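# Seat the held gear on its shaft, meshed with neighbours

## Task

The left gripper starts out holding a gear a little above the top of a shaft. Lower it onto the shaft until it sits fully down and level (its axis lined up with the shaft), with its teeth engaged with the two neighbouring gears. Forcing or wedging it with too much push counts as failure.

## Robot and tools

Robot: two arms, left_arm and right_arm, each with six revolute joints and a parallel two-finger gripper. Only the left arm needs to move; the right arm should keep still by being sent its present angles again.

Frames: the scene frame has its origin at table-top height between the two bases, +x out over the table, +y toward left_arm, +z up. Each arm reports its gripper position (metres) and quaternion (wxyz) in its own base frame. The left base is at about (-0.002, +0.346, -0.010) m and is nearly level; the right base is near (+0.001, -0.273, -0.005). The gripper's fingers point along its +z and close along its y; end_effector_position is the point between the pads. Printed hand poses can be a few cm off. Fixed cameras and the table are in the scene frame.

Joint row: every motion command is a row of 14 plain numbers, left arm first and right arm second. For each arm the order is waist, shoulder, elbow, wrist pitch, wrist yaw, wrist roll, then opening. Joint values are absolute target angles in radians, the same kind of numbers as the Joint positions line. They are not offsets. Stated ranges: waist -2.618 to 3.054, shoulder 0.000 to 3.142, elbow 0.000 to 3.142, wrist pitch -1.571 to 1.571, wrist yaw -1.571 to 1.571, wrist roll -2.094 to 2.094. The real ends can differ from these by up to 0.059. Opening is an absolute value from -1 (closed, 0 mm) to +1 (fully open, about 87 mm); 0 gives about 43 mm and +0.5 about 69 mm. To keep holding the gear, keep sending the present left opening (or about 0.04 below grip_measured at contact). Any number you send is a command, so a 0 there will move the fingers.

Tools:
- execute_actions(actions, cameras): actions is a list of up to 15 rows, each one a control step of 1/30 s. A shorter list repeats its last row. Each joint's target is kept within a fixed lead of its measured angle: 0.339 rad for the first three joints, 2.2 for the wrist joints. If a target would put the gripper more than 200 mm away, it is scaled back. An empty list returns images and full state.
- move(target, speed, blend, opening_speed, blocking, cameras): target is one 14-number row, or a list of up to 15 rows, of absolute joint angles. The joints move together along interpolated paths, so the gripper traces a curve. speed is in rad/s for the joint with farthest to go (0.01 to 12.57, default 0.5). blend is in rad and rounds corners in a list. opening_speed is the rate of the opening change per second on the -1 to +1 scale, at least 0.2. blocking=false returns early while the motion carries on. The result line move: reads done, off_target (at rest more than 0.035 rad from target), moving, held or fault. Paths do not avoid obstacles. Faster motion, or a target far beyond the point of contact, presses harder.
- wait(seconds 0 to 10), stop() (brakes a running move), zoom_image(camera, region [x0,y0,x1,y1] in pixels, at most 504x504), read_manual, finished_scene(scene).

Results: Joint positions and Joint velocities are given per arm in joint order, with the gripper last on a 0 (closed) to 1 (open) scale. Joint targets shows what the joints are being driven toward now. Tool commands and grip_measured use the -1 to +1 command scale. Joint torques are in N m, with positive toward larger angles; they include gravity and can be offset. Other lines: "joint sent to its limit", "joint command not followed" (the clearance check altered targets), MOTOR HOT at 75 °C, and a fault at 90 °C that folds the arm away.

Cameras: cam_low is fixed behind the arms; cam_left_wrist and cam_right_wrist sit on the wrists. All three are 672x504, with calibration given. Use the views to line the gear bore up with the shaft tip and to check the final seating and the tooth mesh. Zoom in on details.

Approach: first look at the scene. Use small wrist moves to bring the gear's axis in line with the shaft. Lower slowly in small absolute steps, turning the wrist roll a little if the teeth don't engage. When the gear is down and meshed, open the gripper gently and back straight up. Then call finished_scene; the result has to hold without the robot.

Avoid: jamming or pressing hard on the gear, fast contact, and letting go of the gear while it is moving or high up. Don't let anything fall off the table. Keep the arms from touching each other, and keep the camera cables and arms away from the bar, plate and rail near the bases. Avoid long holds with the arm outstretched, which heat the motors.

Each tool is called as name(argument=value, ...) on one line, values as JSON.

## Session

execute_actions(actions=[], cameras=["cam_left_wrist", "cam_low"])

move(target=[[-0.618,1.758,1.588,-1.406,-0.011,1.441,-1,0,1.047,1.047,0,0,0,1],[-0.65,1.82,1.98,-1.56,-0.011,1.409,-1,0,1.047,1.047,0,0,0,1]], speed=0.7, blend=0.05, cameras=["cam_left_wrist"])

Scene clock: 0.00 s.
left_arm: end_effector_position=(+0.2812, -0.1467, +0.1214) grip_measured=-0.521 end_effector_quat_wxyz=(-0.005, +0.857, +0.516, +0.004) | right_arm: end_effector_position=(+0.3825, +0.0000, +0.3604) grip_measured=+0.968 end_effector_quat_wxyz=(+0.707, +0.000, +0.707, +0.000)
Joint positions: left_arm=[-0.618 1.756 1.506 -1.326 -0.011 1.441 0.239] | right_arm=[0 1.047 1.047 0 0 0 0.984]
Joint velocities: within noise
Joint torques (N m): no reading
Motor temperatures (°C): left_arm=[25 32 30 24 22 24 25] | right_arm=[22 28 31 23 25 22 25]
Heat: left arm: 32 °C; right arm: 31 °C.
Joint targets: left_arm=[-0.618 1.747 1.512 -1.331 -0.014 1.441] | right_arm=[-0.001 1.048 1.056 0.003 0.001 0.000]
Tool commands: left_gripper/opening=-1.0 right_gripper/opening=+1.0
Images, in order (width x height): cam_low 672x504, cam_left_wrist 672x504.

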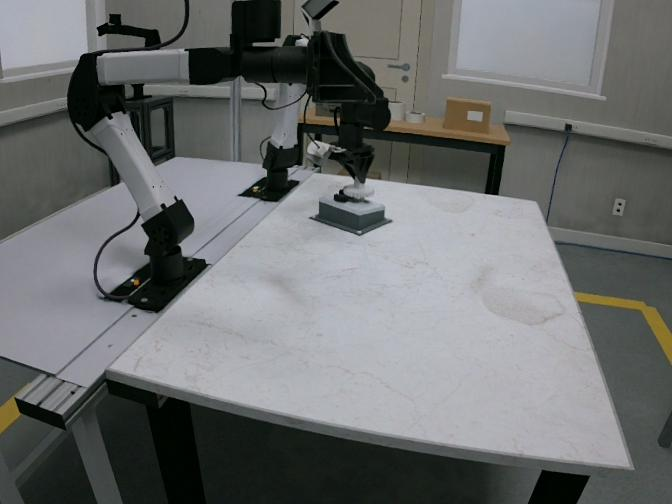

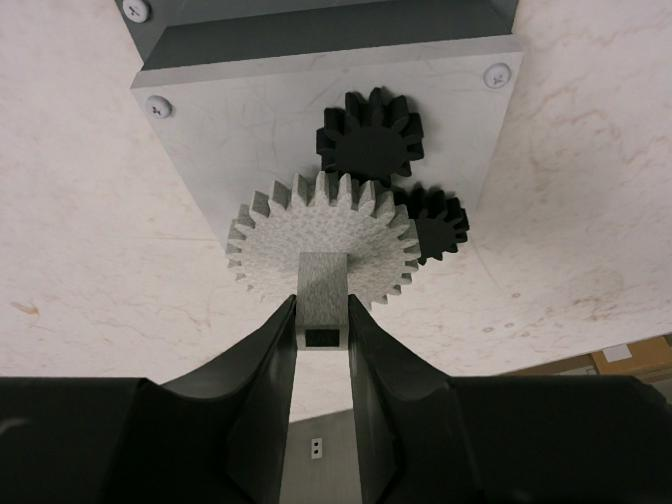

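Scene clock: 1.43 s.
left_arm: end_effector_position=(+0.3089, -0.1775, +0.2220) grip_measured=-0.521 end_effector_quat_wxyz=(+0.084, +0.853, +0.513, +0.040) | right_arm: end_effector_position=(+0.3825, +0.0000, +0.3604) grip_measured=+0.968 end_effector_quat_wxyz=(+0.707, +0.000, +0.707, +0.000)
Joint positions: left_arm=[-0.643 1.805 1.963 -1.543 -0.011 1.417 0.239] | right_arm=[0 1.047 1.047 0 0 0 0.984]
Joint torques (N m): left_arm=[-0.66 -6.53 6.56 0.68 -0.02 -0.15] | right_arm=[-0.2 -2.37 7.21 1.81 -0.04 -0.01]
Heat: left arm: 32 °C; right arm: 31 °C.
Joint targets: left_arm=[-0.650 1.820 1.980 -1.560 -0.011 1.409] | right_arm=[0.000 1.047 1.047 0.000 0.000 0.000]
move: done; blend cut to 0.0381 rad at target 1
camera_calibration:
cam_left_wrist: T_world_to_cam=[[-0.874817, 0.444688, -0.192219, 0.385795], [0.159428, 0.638933, 0.75256, -0.082896], [0.457469, 0.627708, -0.629845, 0.254044], [0, 0, 0, 1]] pos_world=[0.234498, -0.278058, 0.296549]
Images, in order (width x height): cam_left_wrist 672x504.

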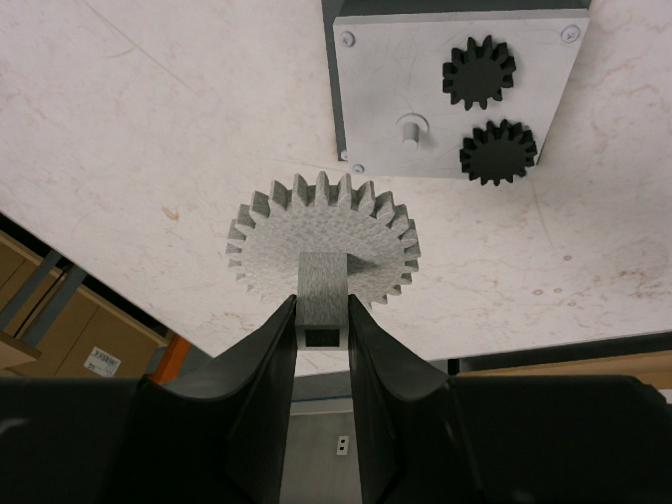

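zoom_image(camera="cam_left_wrist", region=[430, 20, 600, 200])

zoom_image(camera="cam_left_wrist", region=[320, 0, 600, 190])

zoom_image(camera="cam_left_wrist", region=[215, 155, 435, 320])

zoom_image(camera="cam_left_wrist", region=[380, 100, 450, 160])

Scaled by 2.800 from the camera's 672x504 image, which has a finer 960x720 frame.

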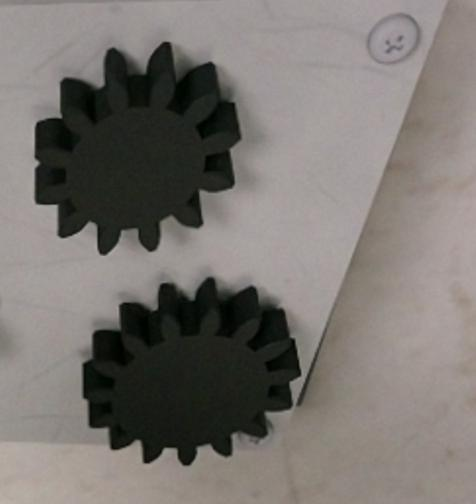

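Scaled by 1.800 from the camera's 672x504 image, which has a finer 960x720 frame.

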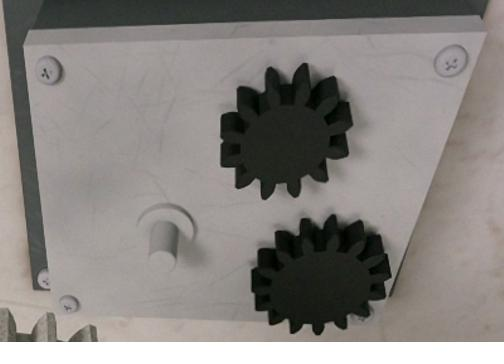

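Scaled by 2.291 from the camera's 672x504 image, which has a finer 960x720 frame.

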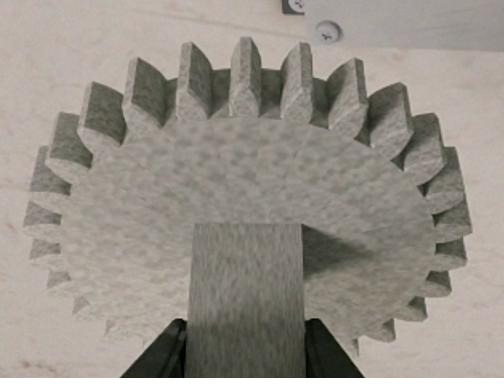

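Scaled by 7.200 from the camera's 672x504 image, which has a finer 960x720 frame.

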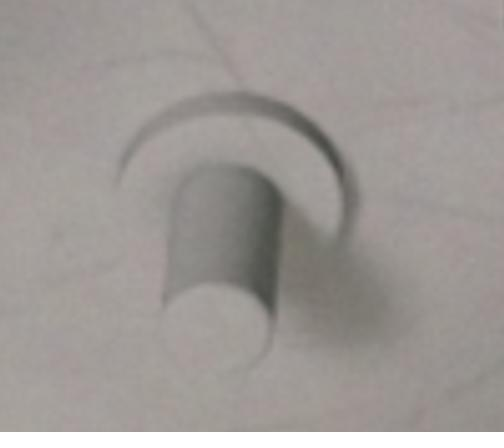

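zoom_image(camera="cam_left_wrist", region=[310, 165, 430, 255])

zoom_image(camera="cam_left_wrist", region=[435, 25, 525, 115])

zoom_image(camera="cam_left_wrist", region=[453, 110, 543, 190])

zoom_image(camera="cam_left_wrist", region=[220, 165, 340, 255])

Scaled by 4.200 from the camera's 672x504 image, which has a finer 960x720 frame.

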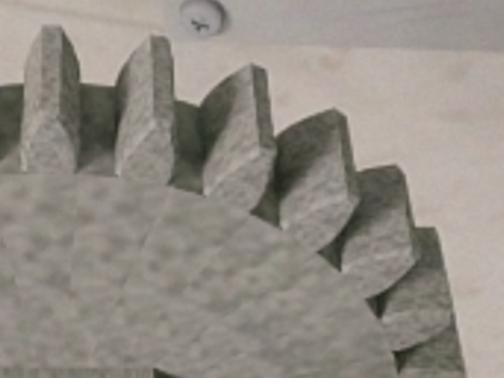

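Scaled by 5.600 from the camera's 672x504 image, which has a finer 960x720 frame.

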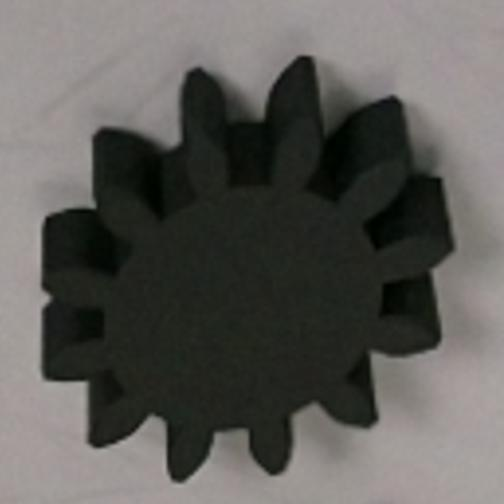

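Scaled by 5.600 from the camera's 672x504 image, which has a finer 960x720 frame.

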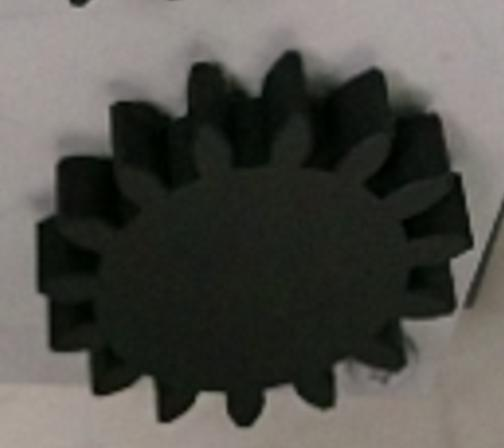

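Scaled by 4.200 from the camera's 672x504 image, which has a finer 960x720 frame.

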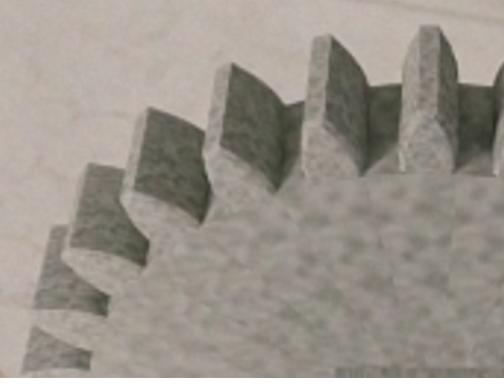

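zoom_image(camera="cam_left_wrist", region=[340, 215, 430, 315])

Scaled by 5.040 from the camera's 672x504 image, which has a finer 960x720 frame.

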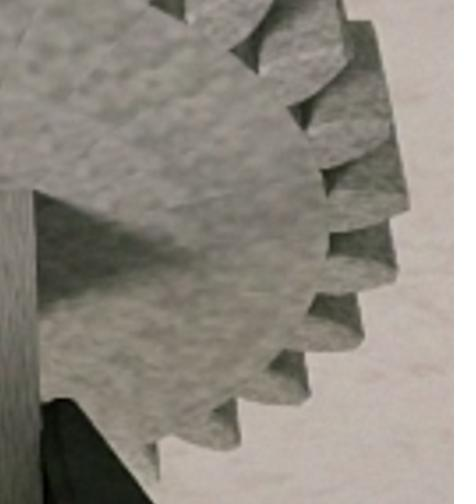

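move(target=[[-0.437,1.79,1.556,-1.335,-0.028,1.636,-1,0,1.047,1.047,0,0,0,1]], speed=0.6, cameras=["cam_left_wrist"])

zoom_image(camera="cam_left_wrist", region=[230, 20, 480, 200])

Scene clock: 7.80 s.
left_arm: end_effector_position=(+0.3191, -0.1008, +0.1208) grip_measured=-0.521 end_effector_quat_wxyz=(-0.012, +0.859, +0.513, +0.003) | right_arm: end_effector_position=(+0.3825, +0.0000, +0.3604) grip_measured=+0.968 end_effector_quat_wxyz=(+0.707, +0.000, +0.707, +0.000)
Joint positions: left_arm=[-0.44 1.805 1.562 -1.345 -0.019 1.625 0.239] | right_arm=[0 1.047 1.047 0 0 0 0.984]
Joint torques (N m): left_arm=[0.36 -9.1 4.82 0.51 -0.11 0.09] | right_arm=[-0.2 -2.37 7.23 1.81 -0.04 -0.01]
Heat: left arm: 33 °C; right arm: 32 °C.
Joint targets: left_arm=[-0.437 1.790 1.556 -1.335 -0.028 1.636] | right_arm=[0.000 1.047 1.047 0.000 0.000 0.000]
move: done
camera_calibration:
cam_left_wrist: T_world_to_cam=[[-0.8878, 0.460142, 0.00904012, 0.322605], [0.287764, 0.53967, 0.791169, -0.11298], [0.359171, 0.705001, -0.611531, 0.174332], [0, 0, 0, 1]] pos_world=[0.256305, -0.210377, 0.193079]
Images, in order (width x height): cam_left_wrist 672x504.

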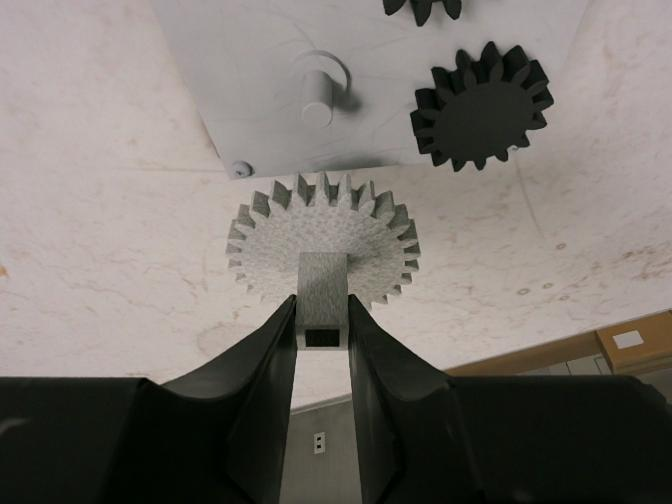

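Scaled by 2.016 from the camera's 672x504 image, which has a finer 960x720 frame.

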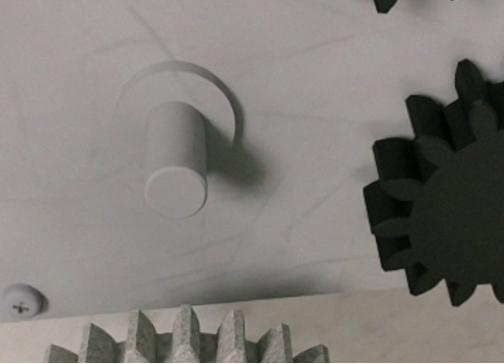

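zoom_image(camera="cam_left_wrist", region=[400, 30, 560, 180])

Scaled by 3.150 from the camera's 672x504 image, which has a finer 960x720 frame.

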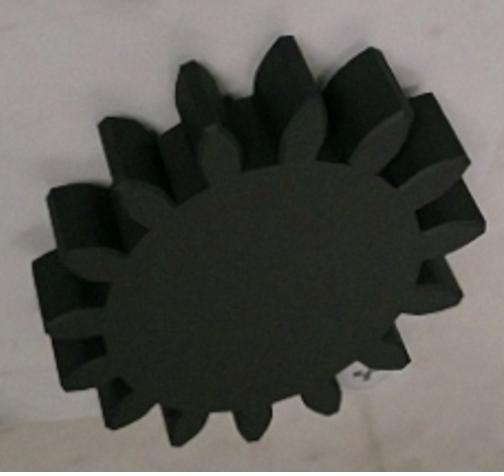

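move(target=[[-0.616,1.830,1.557,-1.320,-0.028,1.453,-1,0,1.047,1.047,0,0,0,1]], speed=0.3, cameras=["cam_left_wrist"])

zoom_image(camera="cam_left_wrist", region=[300, 70, 490, 280])

Scene clock: 10.70 s.
left_arm: end_effector_position=(+0.2957, -0.1512, +0.1196) grip_measured=-0.521 end_effector_quat_wxyz=(-0.008, +0.861, +0.509, +0.011) | right_arm: end_effector_position=(+0.3825, +0.0000, +0.3604) grip_measured=+0.968 end_effector_quat_wxyz=(+0.707, +0.000, +0.707, +0.000)
Joint positions: left_arm=[-0.612 1.811 1.562 -1.329 -0.027 1.462 0.239] | right_arm=[0 1.047 1.047 0 0 0 0.984]
Joint torques (N m): left_arm=[-0.36 -6.37 4.94 0.54 -0.04 -0.13] | right_arm=[-0.2 -2.37 7.21 1.81 -0.04 -0.01]
Heat: left arm: 34 °C; right arm: 33 °C.
Joint targets: left_arm=[-0.616 1.830 1.557 -1.320 -0.028 1.453] | right_arm=[0.000 1.047 1.047 0.000 0.000 0.000]
move: done
camera_calibration:
cam_left_wrist: T_world_to_cam=[[-0.883344, 0.468691, -0.00565961, 0.326733], [0.279219, 0.535867, 0.796796, -0.0766768], [0.376484, 0.702265, -0.604222, 0.21119], [0, 0, 0, 1]] pos_world=[0.230518, -0.26036, 0.190551]
Images, in order (width x height): cam_left_wrist 672x504.

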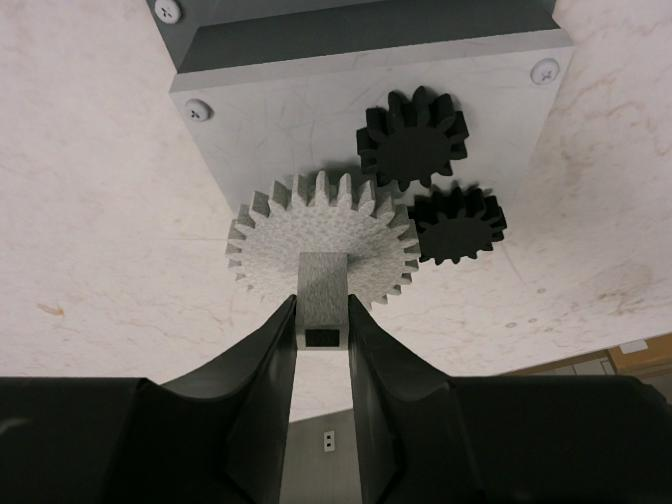

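Scaled by 2.400 from the camera's 672x504 image, which has a finer 960x720 frame.

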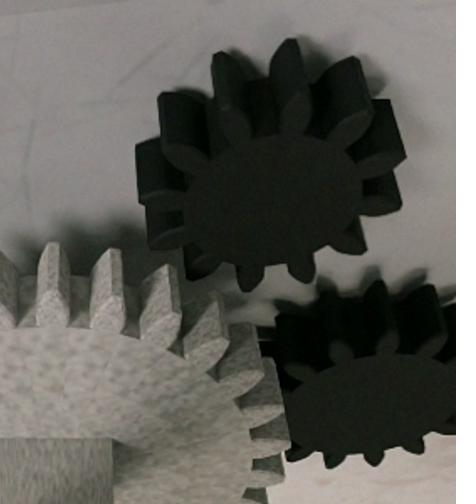

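zoom_image(camera="cam_left_wrist", region=[350, 80, 475, 200])

zoom_image(camera="cam_left_wrist", region=[400, 180, 515, 275])

Scaled by 4.032 from the camera's 672x504 image, which has a finer 960x720 frame.

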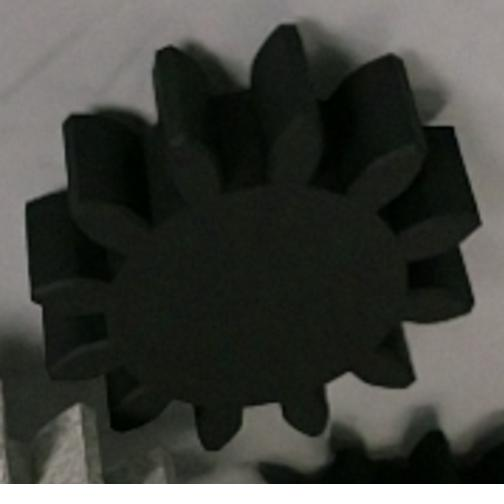

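Scaled by 4.383 from the camera's 672x504 image, which has a finer 960x720 frame.

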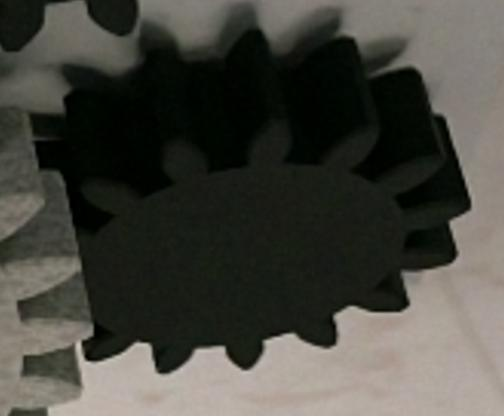

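move(target=[[-0.597,1.830,1.557,-1.354,-0.027,1.458,-1,0,1.047,1.047,0,0,0,1],[-0.597,1.828,1.523,-1.309,-0.027,1.460,-1,0,1.047,1.047,0,0,0,1]], speed=0.12)

Scene clock: 13.00 s.
left_arm: end_effector_position=(+0.2959, -0.1502, +0.1186) grip_measured=-0.521 end_effector_quat_wxyz=(-0.008, +0.860, +0.510, +0.010) | right_arm: end_effector_position=(+0.3825, +0.0000, +0.3604) grip_measured=+0.968 end_effector_quat_wxyz=(+0.707, +0.000, +0.707, +0.000)
Joint positions: left_arm=[-0.608 1.811 1.559 -1.326 -0.025 1.462 0.239] | right_arm=[0 1.047 1.047 0 0 0 0.984]
Joint torques (N m): left_arm=[1.13 -6.52 2.51 0.62 -0.05 -0.07] | right_arm=[-0.2 -2.37 7.21 1.81 -0.03 -0.01]
Heat: left arm: 34 °C; right arm: 33 °C.
Joint targets: left_arm=[-0.597 1.828 1.523 -1.309 -0.027 1.460] | right_arm=[0.000 1.047 1.047 0.000 0.000 0.000]
move: off_target (left_arm); left_arm: the elbow is farthest, 0.036 rad from its target

wait(seconds=0, cameras=["cam_left_wrist", "cam_low"])

zoom_image(camera="cam_left_wrist", region=[350, 80, 475, 200])

zoom_image(camera="cam_low", region=[310, 165, 400, 240])

zoom_image(camera="cam_left_wrist", region=[400, 180, 515, 275])

Scene clock: 13.77 s.
left_arm: end_effector_position=(+0.2959, -0.1502, +0.1186) grip_measured=-0.521 end_effector_quat_wxyz=(-0.008, +0.860, +0.510, +0.010) | right_arm: end_effector_position=(+0.3825, +0.0000, +0.3604) grip_measured=+0.968 end_effector_quat_wxyz=(+0.707, +0.000, +0.707, +0.000)
Joint positions: left_arm=[-0.608 1.811 1.559 -1.326 -0.025 1.462 0.239] | right_arm=[0 1.047 1.047 0 0 0 0.984]
Joint torques (N m): left_arm=[1.13 -6.52 2.51 0.62 -0.04 -0.06] | right_arm=[-0.2 -2.39 7.21 1.81 -0.04 -0.01]
Heat: left arm: 34 °C; right arm: 33 °C.
Joint targets: left_arm=[-0.597 1.828 1.523 -1.309 -0.027 1.460] | right_arm=[0.000 1.047 1.047 0.000 0.000 0.000]
Tool commands: left_gripper/opening=-1.0 right_gripper/opening=+1.0
camera_calibration:
cam_left_wrist: T_world_to_cam=[[-0.885325, 0.464949, -0.00469497, 0.326319], [0.278164, 0.537699, 0.79593, -0.075938], [0.372591, 0.703351, -0.60537, 0.211242], [0, 0, 0, 1]] pos_world=[0.231315, -0.259467, 0.189853]
Images, in order (width x height): cam_low 672x504, cam_left_wrist 672x504.

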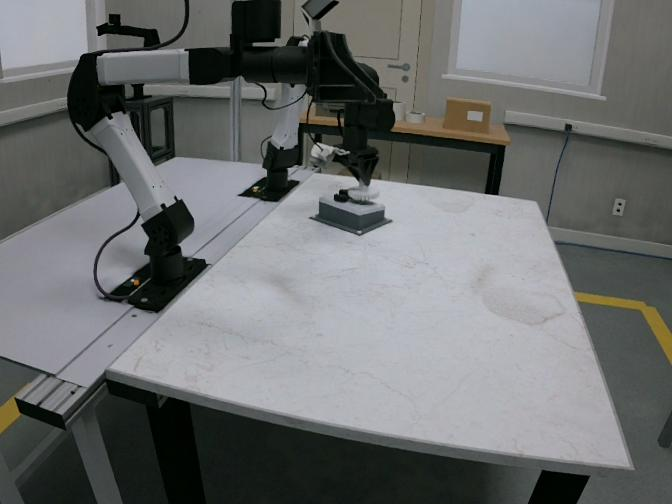

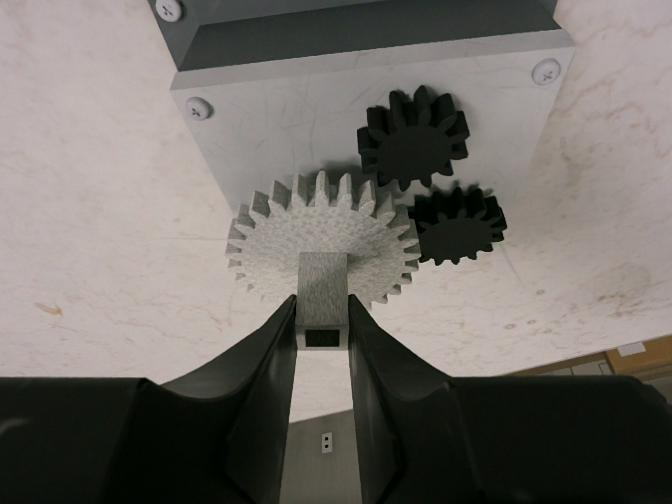

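Scaled by 4.032 from the camera's 672x504 image, which has a finer 960x720 frame.

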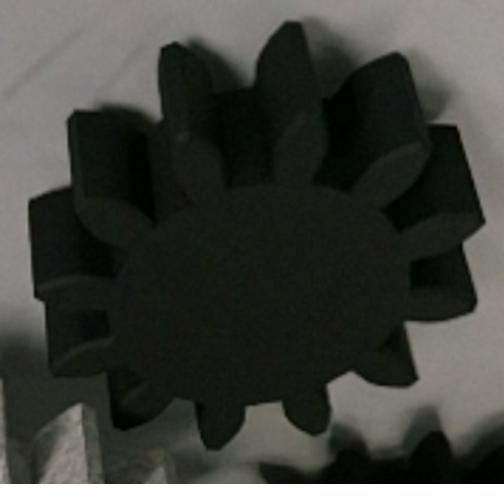

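Scaled by 5.600 from the camera's 672x504 image, which has a finer 960x720 frame.

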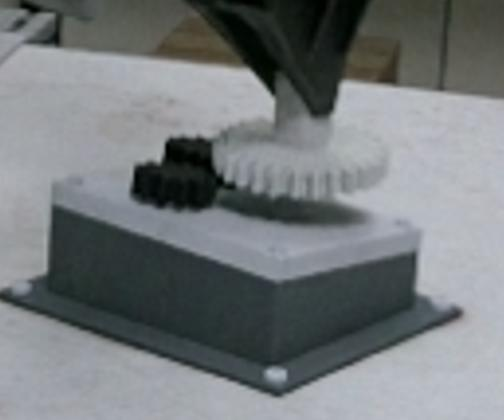

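Scaled by 4.383 from the camera's 672x504 image, which has a finer 960x720 frame.

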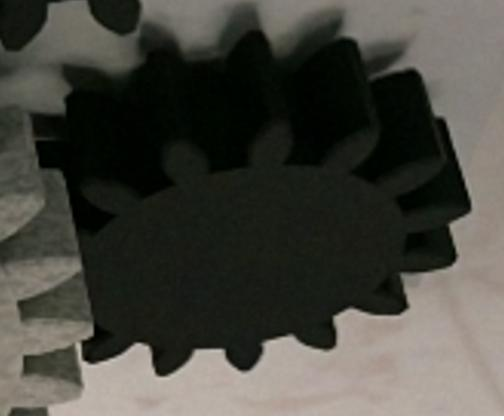

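move(target=[[-0.620,1.828,1.603,-1.374,-0.027,1.458,-1,0,1.047,1.047,0,0,0,1],[-0.622,1.828,1.535,-1.318,-0.027,1.458,-1,0,1.047,1.047,0,0,0,1]], speed=[0.2,0.1])

Scene clock: 17.00 s.
left_arm: end_effector_position=(+0.2928, -0.1476, +0.1193) grip_measured=-0.521 end_effector_quat_wxyz=(-0.019, +0.861, +0.508, +0.012) | right_arm: end_effector_position=(+0.3825, +0.0000, +0.3604) grip_measured=+0.968 end_effector_quat_wxyz=(+0.707, +0.000, +0.707, +0.000)
Joint positions: left_arm=[-0.613 1.811 1.559 -1.343 -0.037 1.462 0.239] | right_arm=[0 1.047 1.047 0 0 0 0.984]
Joint torques (N m): left_arm=[-0.77 -6.5 3.44 0.66 0.06 -0.08] | right_arm=[-0.18 -2.37 7.21 1.81 -0.03 -0.01]
Motor temperatures (°C): left_arm=[25 35 32 24 22 24 26] | right_arm=[22 28 33 28 25 22 25]
Heat: left arm: 35 °C; right arm: 33 °C.
Joint targets: left_arm=[-0.622 1.828 1.535 -1.318 -0.027 1.458] | right_arm=[0.000 1.047 1.047 0.000 0.000 0.000]
move: done

wait(seconds=0, cameras=["cam_left_wrist"])

zoom_image(camera="cam_left_wrist", region=[340, 80, 475, 200])

zoom_image(camera="cam_left_wrist", region=[220, 160, 440, 320])

Scene clock: 17.23 s.
left_arm: end_effector_position=(+0.2928, -0.1476, +0.1193) grip_measured=-0.521 end_effector_quat_wxyz=(-0.019, +0.861, +0.508, +0.012) | right_arm: end_effector_position=(+0.3825, +0.0000, +0.3604) grip_measured=+0.968 end_effector_quat_wxyz=(+0.707, +0.000, +0.707, +0.000)
Joint positions: left_arm=[-0.613 1.811 1.559 -1.343 -0.037 1.462 0.239] | right_arm=[0 1.047 1.047 0 0 0 0.984]
Joint torques (N m): left_arm=[-0.79 -6.48 3.44 0.65 0.06 -0.08] | right_arm=[-0.2 -2.37 7.21 1.81 -0.04 -0.01]
Heat: left arm: 35 °C; right arm: 33 °C.
Joint targets: left_arm=[-0.622 1.828 1.535 -1.318 -0.027 1.458] | right_arm=[0.000 1.047 1.047 0.000 0.000 0.000]
Tool commands: left_gripper/opening=-1.0 right_gripper/opening=+1.0
camera_calibration:
cam_left_wrist: T_world_to_cam=[[-0.882718, 0.469778, 0.0108811, 0.320573], [0.286914, 0.520488, 0.804222, -0.0831165], [0.372142, 0.713023, -0.59423, 0.211231], [0, 0, 0, 1]] pos_world=[0.228215, -0.257949, 0.188876]
Images, in order (width x height): cam_left_wrist 672x504.

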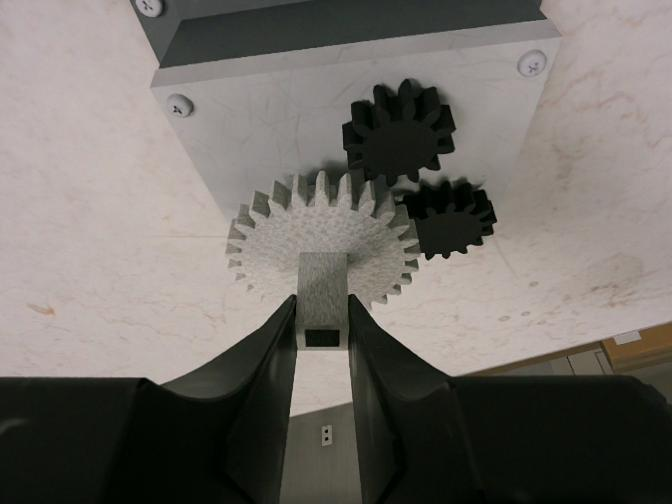

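Scaled by 3.733 from the camera's 672x504 image, which has a finer 960x720 frame.

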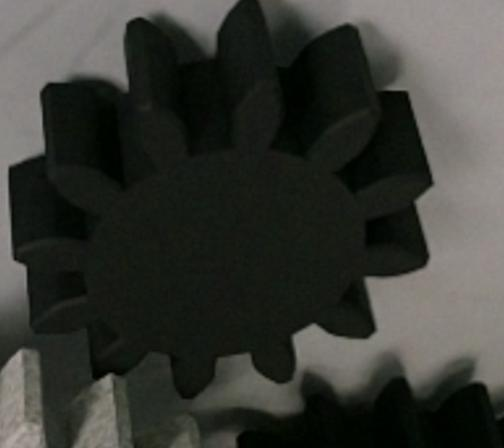

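Scaled by 2.291 from the camera's 672x504 image, which has a finer 960x720 frame.

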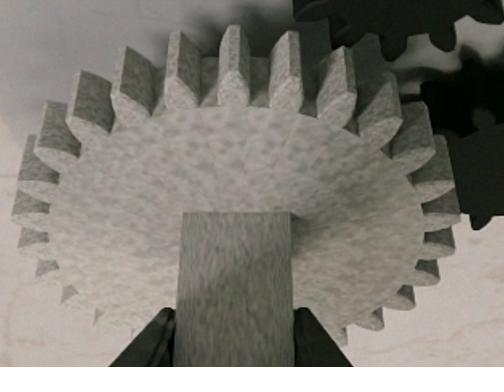

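move(target=[[-0.624,1.828,1.603,-1.374,-0.014,1.458,-1,0,1.047,1.047,0,0,0,1],[-0.624,1.828,1.537,-1.314,-0.014,1.458,-1,0,1.047,1.047,0,0,0,1]], speed=[0.2,0.1])

Scene clock: 19.77 s.
left_arm: end_effector_position=(+0.2921, -0.1523, +0.1153) grip_measured=-0.521 end_effector_quat_wxyz=(-0.011, +0.862, +0.507, +0.005) | right_arm: end_effector_position=(+0.3825, +0.0000, +0.3604) grip_measured=+0.968 end_effector_quat_wxyz=(+0.707, +0.000, +0.707, +0.000)
Joint positions: left_arm=[-0.617 1.811 1.546 -1.323 -0.019 1.462 0.239] | right_arm=[0 1.047 1.047 0 0 0 0.984]
Joint torques (N m): left_arm=[-0.66 -6.52 4.63 0.51 0.02 -0.09] | right_arm=[-0.2 -2.37 7.21 1.81 -0.03 -0.01]
Heat: left arm: 35 °C; right arm: 33 °C.
Joint targets: left_arm=[-0.624 1.828 1.537 -1.314 -0.014 1.458] | right_arm=[0.000 1.047 1.047 0.000 0.000 0.000]
move: done

move(target=[[-0.624,1.828,1.525,-1.304,-0.016,1.458,-1,0,1.047,1.047,0,0,0,1]], speed=0.1, cameras=["cam_left_wrist"])

zoom_image(camera="cam_left_wrist", region=[340, 70, 475, 200])

zoom_image(camera="cam_left_wrist", region=[395, 170, 515, 275])

Scene clock: 20.67 s.
left_arm: end_effector_position=(+0.2922, -0.1524, +0.1135) grip_measured=-0.521 end_effector_quat_wxyz=(-0.011, +0.862, +0.507, +0.005) | right_arm: end_effector_position=(+0.3825, +0.0000, +0.3604) grip_measured=+0.968 end_effector_quat_wxyz=(+0.707, +0.000, +0.707, +0.000)
Joint positions: left_arm=[-0.617 1.811 1.539 -1.315 -0.019 1.462 0.239] | right_arm=[0 1.047 1.047 0 0 0 0.984]
Joint torques (N m): left_arm=[-0.65 -6.52 4.23 0.53 0 -0.09] | right_arm=[-0.2 -2.37 7.21 1.81 -0.04 -0.01]
Heat: left arm: 35 °C; right arm: 34 °C.
Joint targets: left_arm=[-0.624 1.828 1.525 -1.304 -0.016 1.458] | right_arm=[0.000 1.047 1.047 0.000 0.000 0.000]
move: done
camera_calibration:
cam_left_wrist: T_world_to_cam=[[-0.881268, 0.472597, 0.00436657, 0.323024], [0.291033, 0.535374, 0.79289, -0.0733491], [0.372379, 0.700019, -0.60935, 0.211083], [0, 0, 0, 1]] pos_world=[0.227415, -0.261153, 0.18537]
Images, in order (width x height): cam_left_wrist 672x504.

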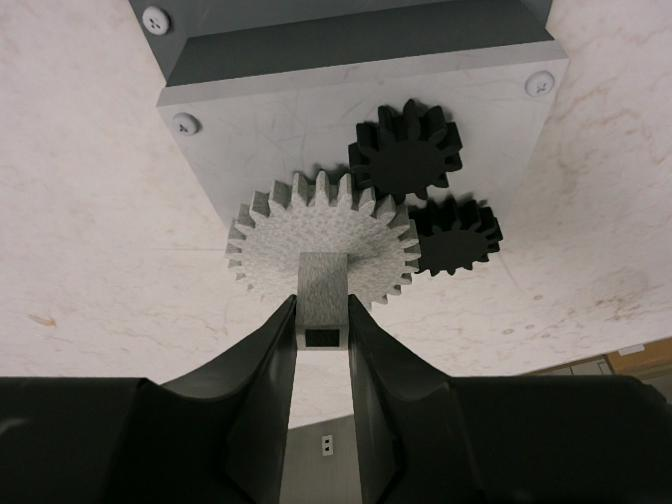

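Scaled by 3.733 from the camera's 672x504 image, which has a finer 960x720 frame.

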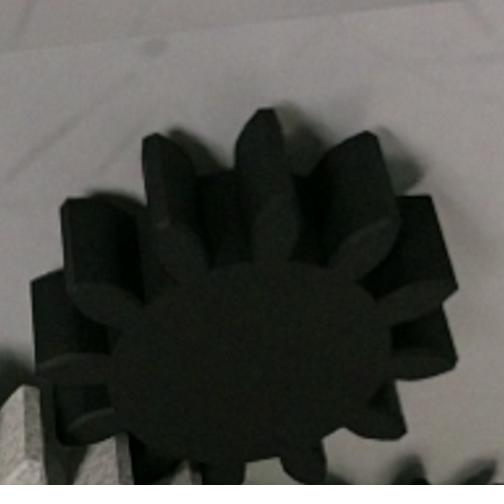

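Scaled by 4.200 from the camera's 672x504 image, which has a finer 960x720 frame.

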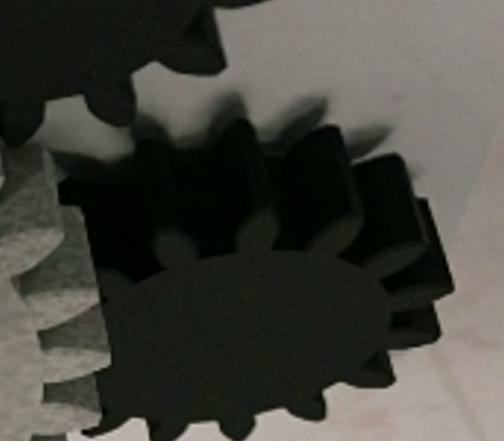

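move(target=[[-0.621,1.845,1.570,-1.328,-0.016,1.366,-1,0,1.047,1.047,0,0,0,1]], speed=0.12, cameras=["cam_left_wrist"])

zoom_image(camera="cam_left_wrist", region=[340, 70, 475, 210])

zoom_image(camera="cam_left_wrist", region=[395, 170, 515, 290])

Scene clock: 23.13 s.
left_arm: end_effector_position=(+0.2920, -0.1529, +0.1127) grip_measured=-0.521 end_effector_quat_wxyz=(-0.011, +0.840, +0.542, +0.006) | right_arm: end_effector_position=(+0.3825, +0.0000, +0.3604) grip_measured=+0.968 end_effector_quat_wxyz=(+0.707, +0.000, +0.707, +0.000)
Joint positions: left_arm=[-0.617 1.825 1.553 -1.315 -0.019 1.378 0.239] | right_arm=[0 1.047 1.047 0 0 0 0.984]
Joint torques (N m): left_arm=[-0.35 -6.45 6.68 0.31 0.01 -0.14] | right_arm=[-0.18 -2.37 7.23 1.81 -0.03 -0.01]
Heat: left arm: 35 °C; right arm: 34 °C.
Joint targets: left_arm=[-0.621 1.845 1.570 -1.328 -0.016 1.366] | right_arm=[0.000 1.047 1.047 0.000 0.000 0.000]
move: done
camera_calibration:
cam_left_wrist: T_world_to_cam=[[-0.917905, 0.396793, 0.00249107, 0.322426], [0.243173, 0.557551, 0.793728, -0.0551447], [0.313556, 0.729173, -0.608268, 0.232463], [0, 0, 0, 1]] pos_world=[0.236476, -0.266696, 0.184367]
Images, in order (width x height): cam_left_wrist 672x504.

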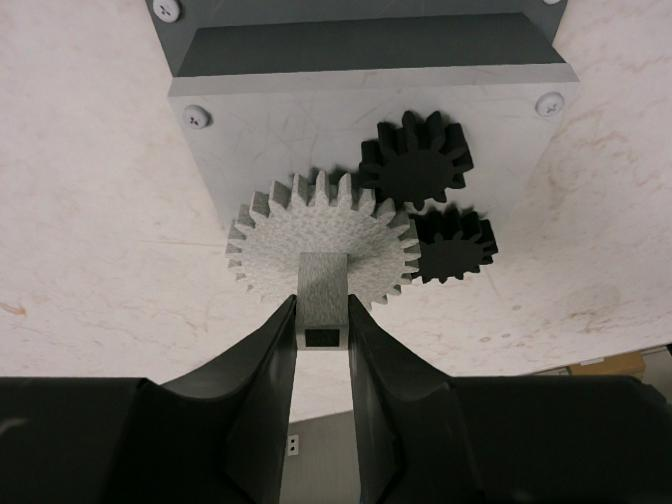

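Scaled by 3.600 from the camera's 672x504 image, which has a finer 960x720 frame.

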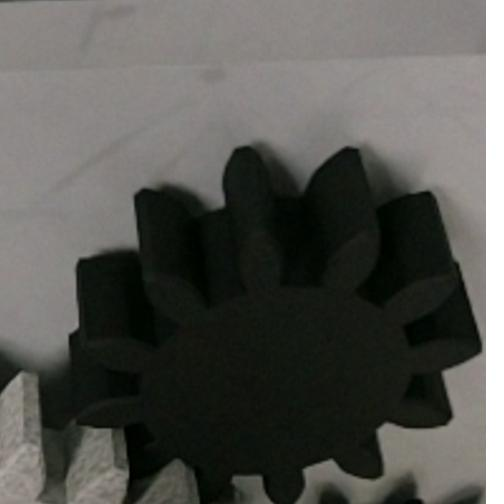

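Scaled by 4.200 from the camera's 672x504 image, which has a finer 960x720 frame.

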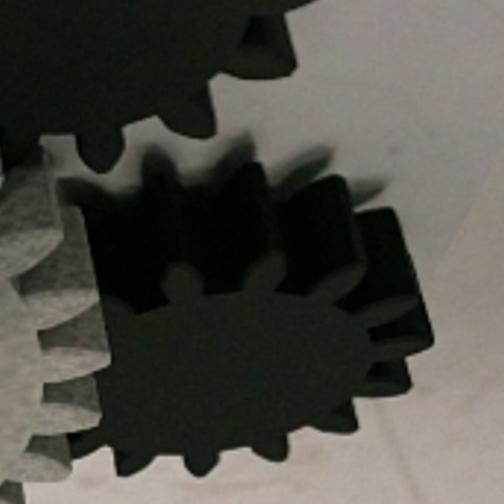

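move(target=[[-0.620,1.847,1.573,-1.329,-0.016,1.349,-1,0,1.047,1.047,0,0,0,1],[-0.540,1.800,1.546,-1.307,0.109,1.440,-1,0,1.047,1.047,0,0,0,1]], speed=0.12, cameras=["cam_left_wrist"])

zoom_image(camera="cam_left_wrist", region=[340, 70, 475, 210])

zoom_image(camera="cam_left_wrist", region=[395, 170, 515, 290])

Scene clock: 26.50 s.
left_arm: end_effector_position=(+0.2940, -0.1497, +0.1121) grip_measured=-0.521 end_effector_quat_wxyz=(+0.016, +0.834, +0.550, -0.043) | right_arm: end_effector_position=(+0.3825, +0.0000, +0.3604) grip_measured=+0.968 end_effector_quat_wxyz=(+0.707, +0.000, +0.707, +0.000)
Joint positions: left_arm=[-0.547 1.818 1.559 -1.319 0.091 1.428 0.239] | right_arm=[0 1.047 1.047 0 0 0 0.984]
Joint torques (N m): left_arm=[0.73 -9.5 4.36 0.56 0.21 0.11] | right_arm=[-0.18 -2.37 7.21 1.81 -0.03 -0.01]
Heat: left arm: 36 °C; right arm: 34 °C.
Joint targets: left_arm=[-0.540 1.800 1.546 -1.307 0.109 1.440] | right_arm=[0.000 1.047 1.047 0.000 0.000 0.000]
move: done
camera_calibration:
cam_left_wrist: T_world_to_cam=[[-0.925627, 0.378194, 0.0135475, 0.32124], [0.270947, 0.6373, 0.721413, -0.0450228], [0.2642, 0.67143, -0.692373, 0.244515], [0, 0, 0, 1]] pos_world=[0.244947, -0.256972, 0.197423]
Images, in order (width x height): cam_left_wrist 672x504.

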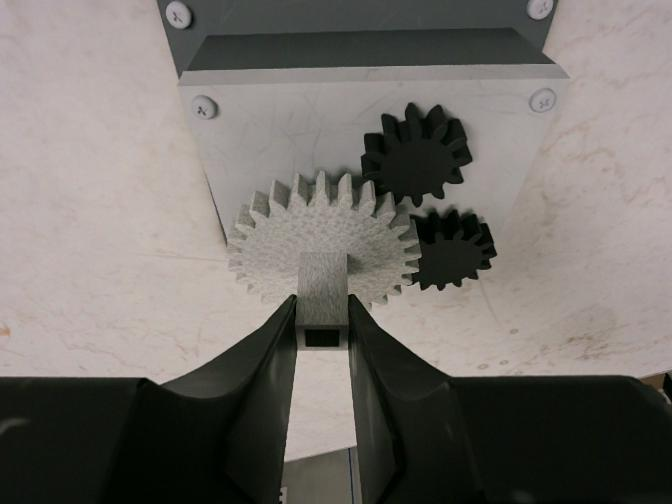

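Scaled by 3.600 from the camera's 672x504 image, which has a finer 960x720 frame.

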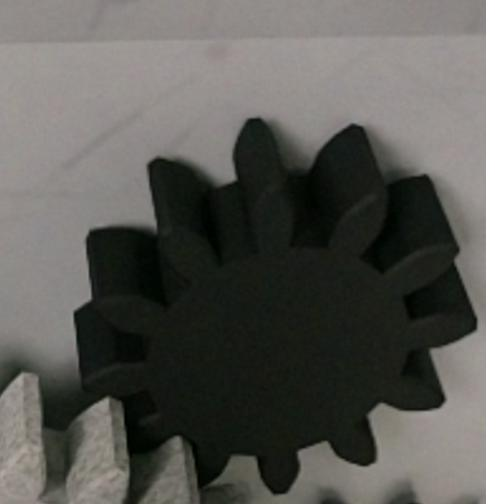

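Scaled by 4.200 from the camera's 672x504 image, which has a finer 960x720 frame.

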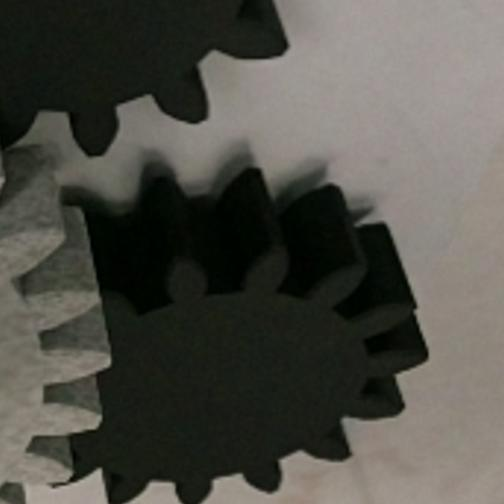

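move(target=[[-0.540,1.805,1.528,-1.291,0.109,1.440,-1,0,1.047,1.047,0,0,0,1]], speed=0.1)

Scene clock: 27.30 s.
left_arm: end_effector_position=(+0.2938, -0.1496, +0.1119) grip_measured=-0.521 end_effector_quat_wxyz=(+0.018, +0.835, +0.549, -0.042) | right_arm: end_effector_position=(+0.3825, +0.0000, +0.3604) grip_measured=+0.968 end_effector_quat_wxyz=(+0.707, +0.000, +0.707, +0.000)
Joint positions: left_arm=[-0.547 1.813 1.552 -1.314 0.091 1.431 0.239] | right_arm=[0 1.047 1.047 0 0 0 0.984]
Joint torques (N m): left_arm=[0.73 -8.62 3.47 0.68 0.21 0.07] | right_arm=[-0.2 -2.39 7.2 1.81 -0.04 -0.01]
Heat: left arm: 37 °C; right arm: 34 °C.
Joint targets: left_arm=[-0.540 1.805 1.528 -1.291 0.109 1.440] | right_arm=[0.000 1.047 1.047 0.000 0.000 0.000]
move: done

move(target=[[-0.540,1.844,1.566,-1.303,0.105,1.330,-1,0,1.047,1.047,0,0,0,1]], speed=0.1)

Scene clock: 29.90 s.
left_arm: end_effector_position=(+0.2933, -0.1506, +0.1082) grip_measured=-0.521 end_effector_quat_wxyz=(+0.017, +0.810, +0.585, -0.044) | right_arm: end_effector_position=(+0.3825, +0.0000, +0.3604) grip_measured=+0.968 end_effector_quat_wxyz=(+0.707, +0.000, +0.707, +0.000)
Joint positions: left_arm=[-0.547 1.827 1.554 -1.301 0.094 1.343 0.239] | right_arm=[0 1.047 1.047 0 0 0 0.984]
Joint torques (N m): left_arm=[0.73 -6.76 6.31 0.44 0.15 -0.16] | right_arm=[-0.18 -2.39 7.2 1.81 -0.03 -0.01]
Heat: left arm: 37 °C; right arm: 34 °C.
Joint targets: left_arm=[-0.540 1.844 1.566 -1.303 0.105 1.330] | right_arm=[0.000 1.047 1.047 0.000 0.000 0.000]
move: done

move(target=[[-0.540,1.844,1.505,-1.261,0.105,1.332,-1,0,1.047,1.047,0,0,0,1]], speed=0.1)

Scene clock: 30.83 s.
left_arm: end_effector_position=(+0.2932, -0.1511, +0.1017) grip_measured=-0.521 end_effector_quat_wxyz=(+0.018, +0.809, +0.586, -0.045) | right_arm: end_effector_position=(+0.3825, +0.0000, +0.3604) grip_measured=+0.968 end_effector_quat_wxyz=(+0.707, +0.000, +0.707, +0.000)
Joint positions: left_arm=[-0.547 1.827 1.529 -1.274 0.097 1.34 0.239] | right_arm=[0 1.047 1.047 0 0 0 0.984]
Joint torques (N m): left_arm=[0.73 -6.74 3.47 0.59 0.12 -0.13] | right_arm=[-0.2 -2.37 7.21 1.81 -0.04 -0.01]
Heat: left arm: 37 °C; right arm: 34 °C.
Joint targets: left_arm=[-0.540 1.844 1.505 -1.261 0.105 1.332] | right_arm=[0.000 1.047 1.047 0.000 0.000 0.000]
move: done

move(target=[[-0.542,1.844,1.495,-1.252,0.103,1.334,-1,0,1.047,1.047,0,0,0,1]], speed=0.1, cameras=["cam_left_wrist"])

zoom_image(camera="cam_left_wrist", region=[350, 100, 530, 310])

Scene clock: 31.67 s.
left_arm: end_effector_position=(+0.2931, -0.1511, +0.1012) grip_measured=-0.521 end_effector_quat_wxyz=(+0.018, +0.809, +0.586, -0.045) | right_arm: end_effector_position=(+0.3825, +0.0000, +0.3604) grip_measured=+0.968 end_effector_quat_wxyz=(+0.707, +0.000, +0.707, +0.000)
Joint positions: left_arm=[-0.547 1.827 1.527 -1.272 0.097 1.34 0.239] | right_arm=[0 1.047 1.047 0 0 0 0.984]
Joint torques (N m): left_arm=[0.54 -6.74 2.8 0.67 0.11 -0.11] | right_arm=[-0.18 -2.37 7.21 1.81 -0.03 -0.01]
Heat: left arm: 37 °C; right arm: 34 °C.
Joint targets: left_arm=[-0.542 1.844 1.495 -1.252 0.103 1.334] | right_arm=[0.000 1.047 1.047 0.000 0.000 0.000]
move: done
camera_calibration:
cam_left_wrist: T_world_to_cam=[[-0.954956, 0.296302, 0.0162505, 0.316929], [0.217307, 0.66097, 0.718259, -0.0165049], [0.20208, 0.689437, -0.695586, 0.259386], [0, 0, 0, 1]] pos_world=[0.253823, -0.261828, 0.18713]
Images, in order (width x height): cam_left_wrist 672x504.

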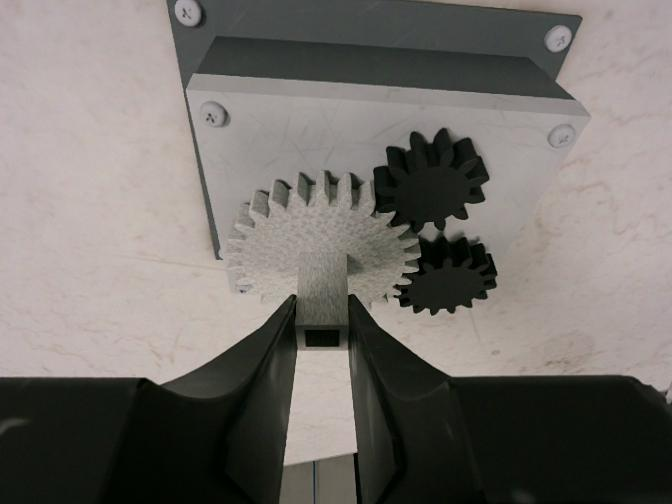

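Scaled by 2.400 from the camera's 672x504 image, which has a finer 960x720 frame.

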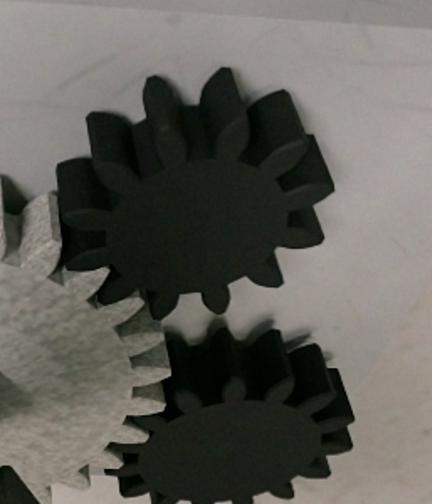

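move(target=[[-0.546,1.838,1.516,-1.267,0.098,1.337,-1,0,1.047,1.047,0,0,0,1],[-0.546,1.838,1.516,-1.267,0.098,1.337,-0.3,0,1.047,1.047,0,0,0,1],[-0.546,1.838,1.516,-1.267,0.098,1.337,0.15,0,1.047,1.047,0,0,0,1],[-0.530,1.838,1.641,-1.392,0.098,1.337,0.15,0,1.047,1.047,0,0,0,1]], speed=[0.1,0.1,0.1,0.2], opening_speed=0.7, cameras=["cam_left_wrist", "cam_low"])

zoom_image(camera="cam_left_wrist", region=[200, 100, 520, 340])

zoom_image(camera="cam_low", region=[310, 165, 400, 240])

Scene clock: 35.93 s.
left_arm: end_effector_position=(+0.2933, -0.1481, +0.1253) grip_measured=+0.150 end_effector_quat_wxyz=(+0.015, +0.806, +0.589, -0.045) | right_arm: end_effector_position=(+0.3825, +0.0000, +0.3604) grip_measured=+0.968 end_effector_quat_wxyz=(+0.707, +0.000, +0.707, +0.000)
Joint positions: left_arm=[-0.539 1.828 1.623 -1.374 0.096 1.34 0.575] | right_arm=[0 1.047 1.047 0 0 0 0.984]
Joint torques (N m): left_arm=[0.95 -7.28 6.76 0.31 0.07 -0.07] | right_arm=[-0.2 -2.37 7.2 1.81 -0.04 0]
Heat: left arm: 38 °C; right arm: 35 °C.
Joint targets: left_arm=[-0.530 1.838 1.641 -1.392 0.098 1.337] | right_arm=[0.000 1.047 1.047 0.000 0.000 0.000]
move: done
camera_calibration:
cam_left_wrist: T_world_to_cam=[[-0.957085, 0.288953, 0.0222424, 0.314762], [0.215846, 0.65951, 0.720039, -0.0358469], [0.193388, 0.69394, -0.693577, 0.277012], [0, 0, 0, 1]] pos_world=[0.25542, -0.259539, 0.210939]
Images, in order (width x height): cam_low 672x504, cam_left_wrist 672x504.

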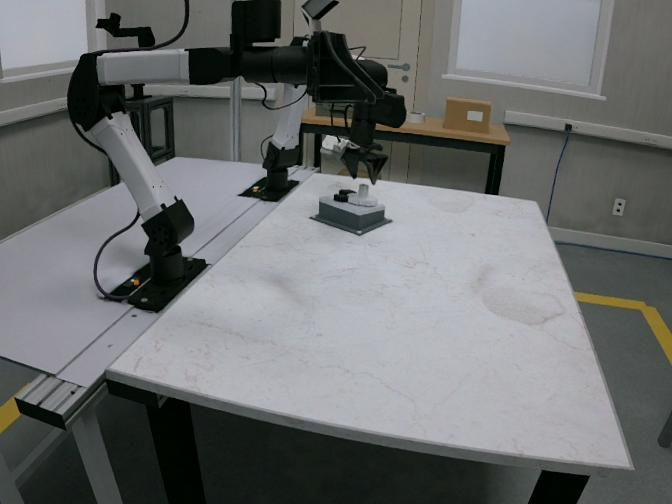

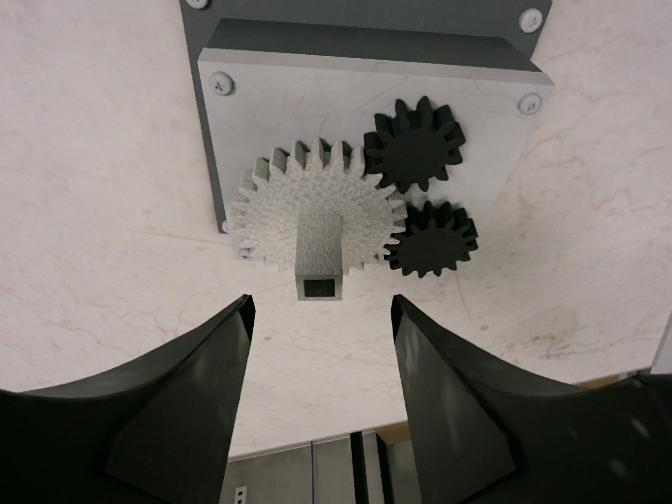

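Scaled by 1.575 from the camera's 672x504 image, which has a finer 960x720 frame.

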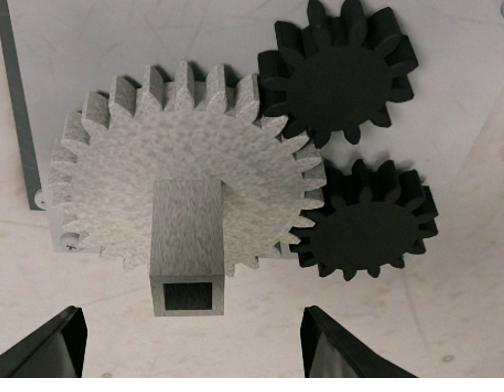

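Scaled by 5.600 from the camera's 672x504 image, which has a finer 960x720 frame.

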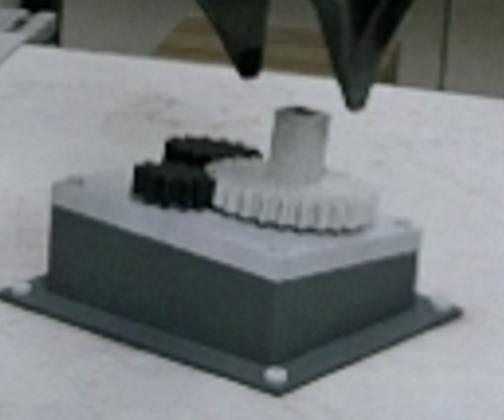

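finished_scene(scene=3)

The scene is finished: the task was done.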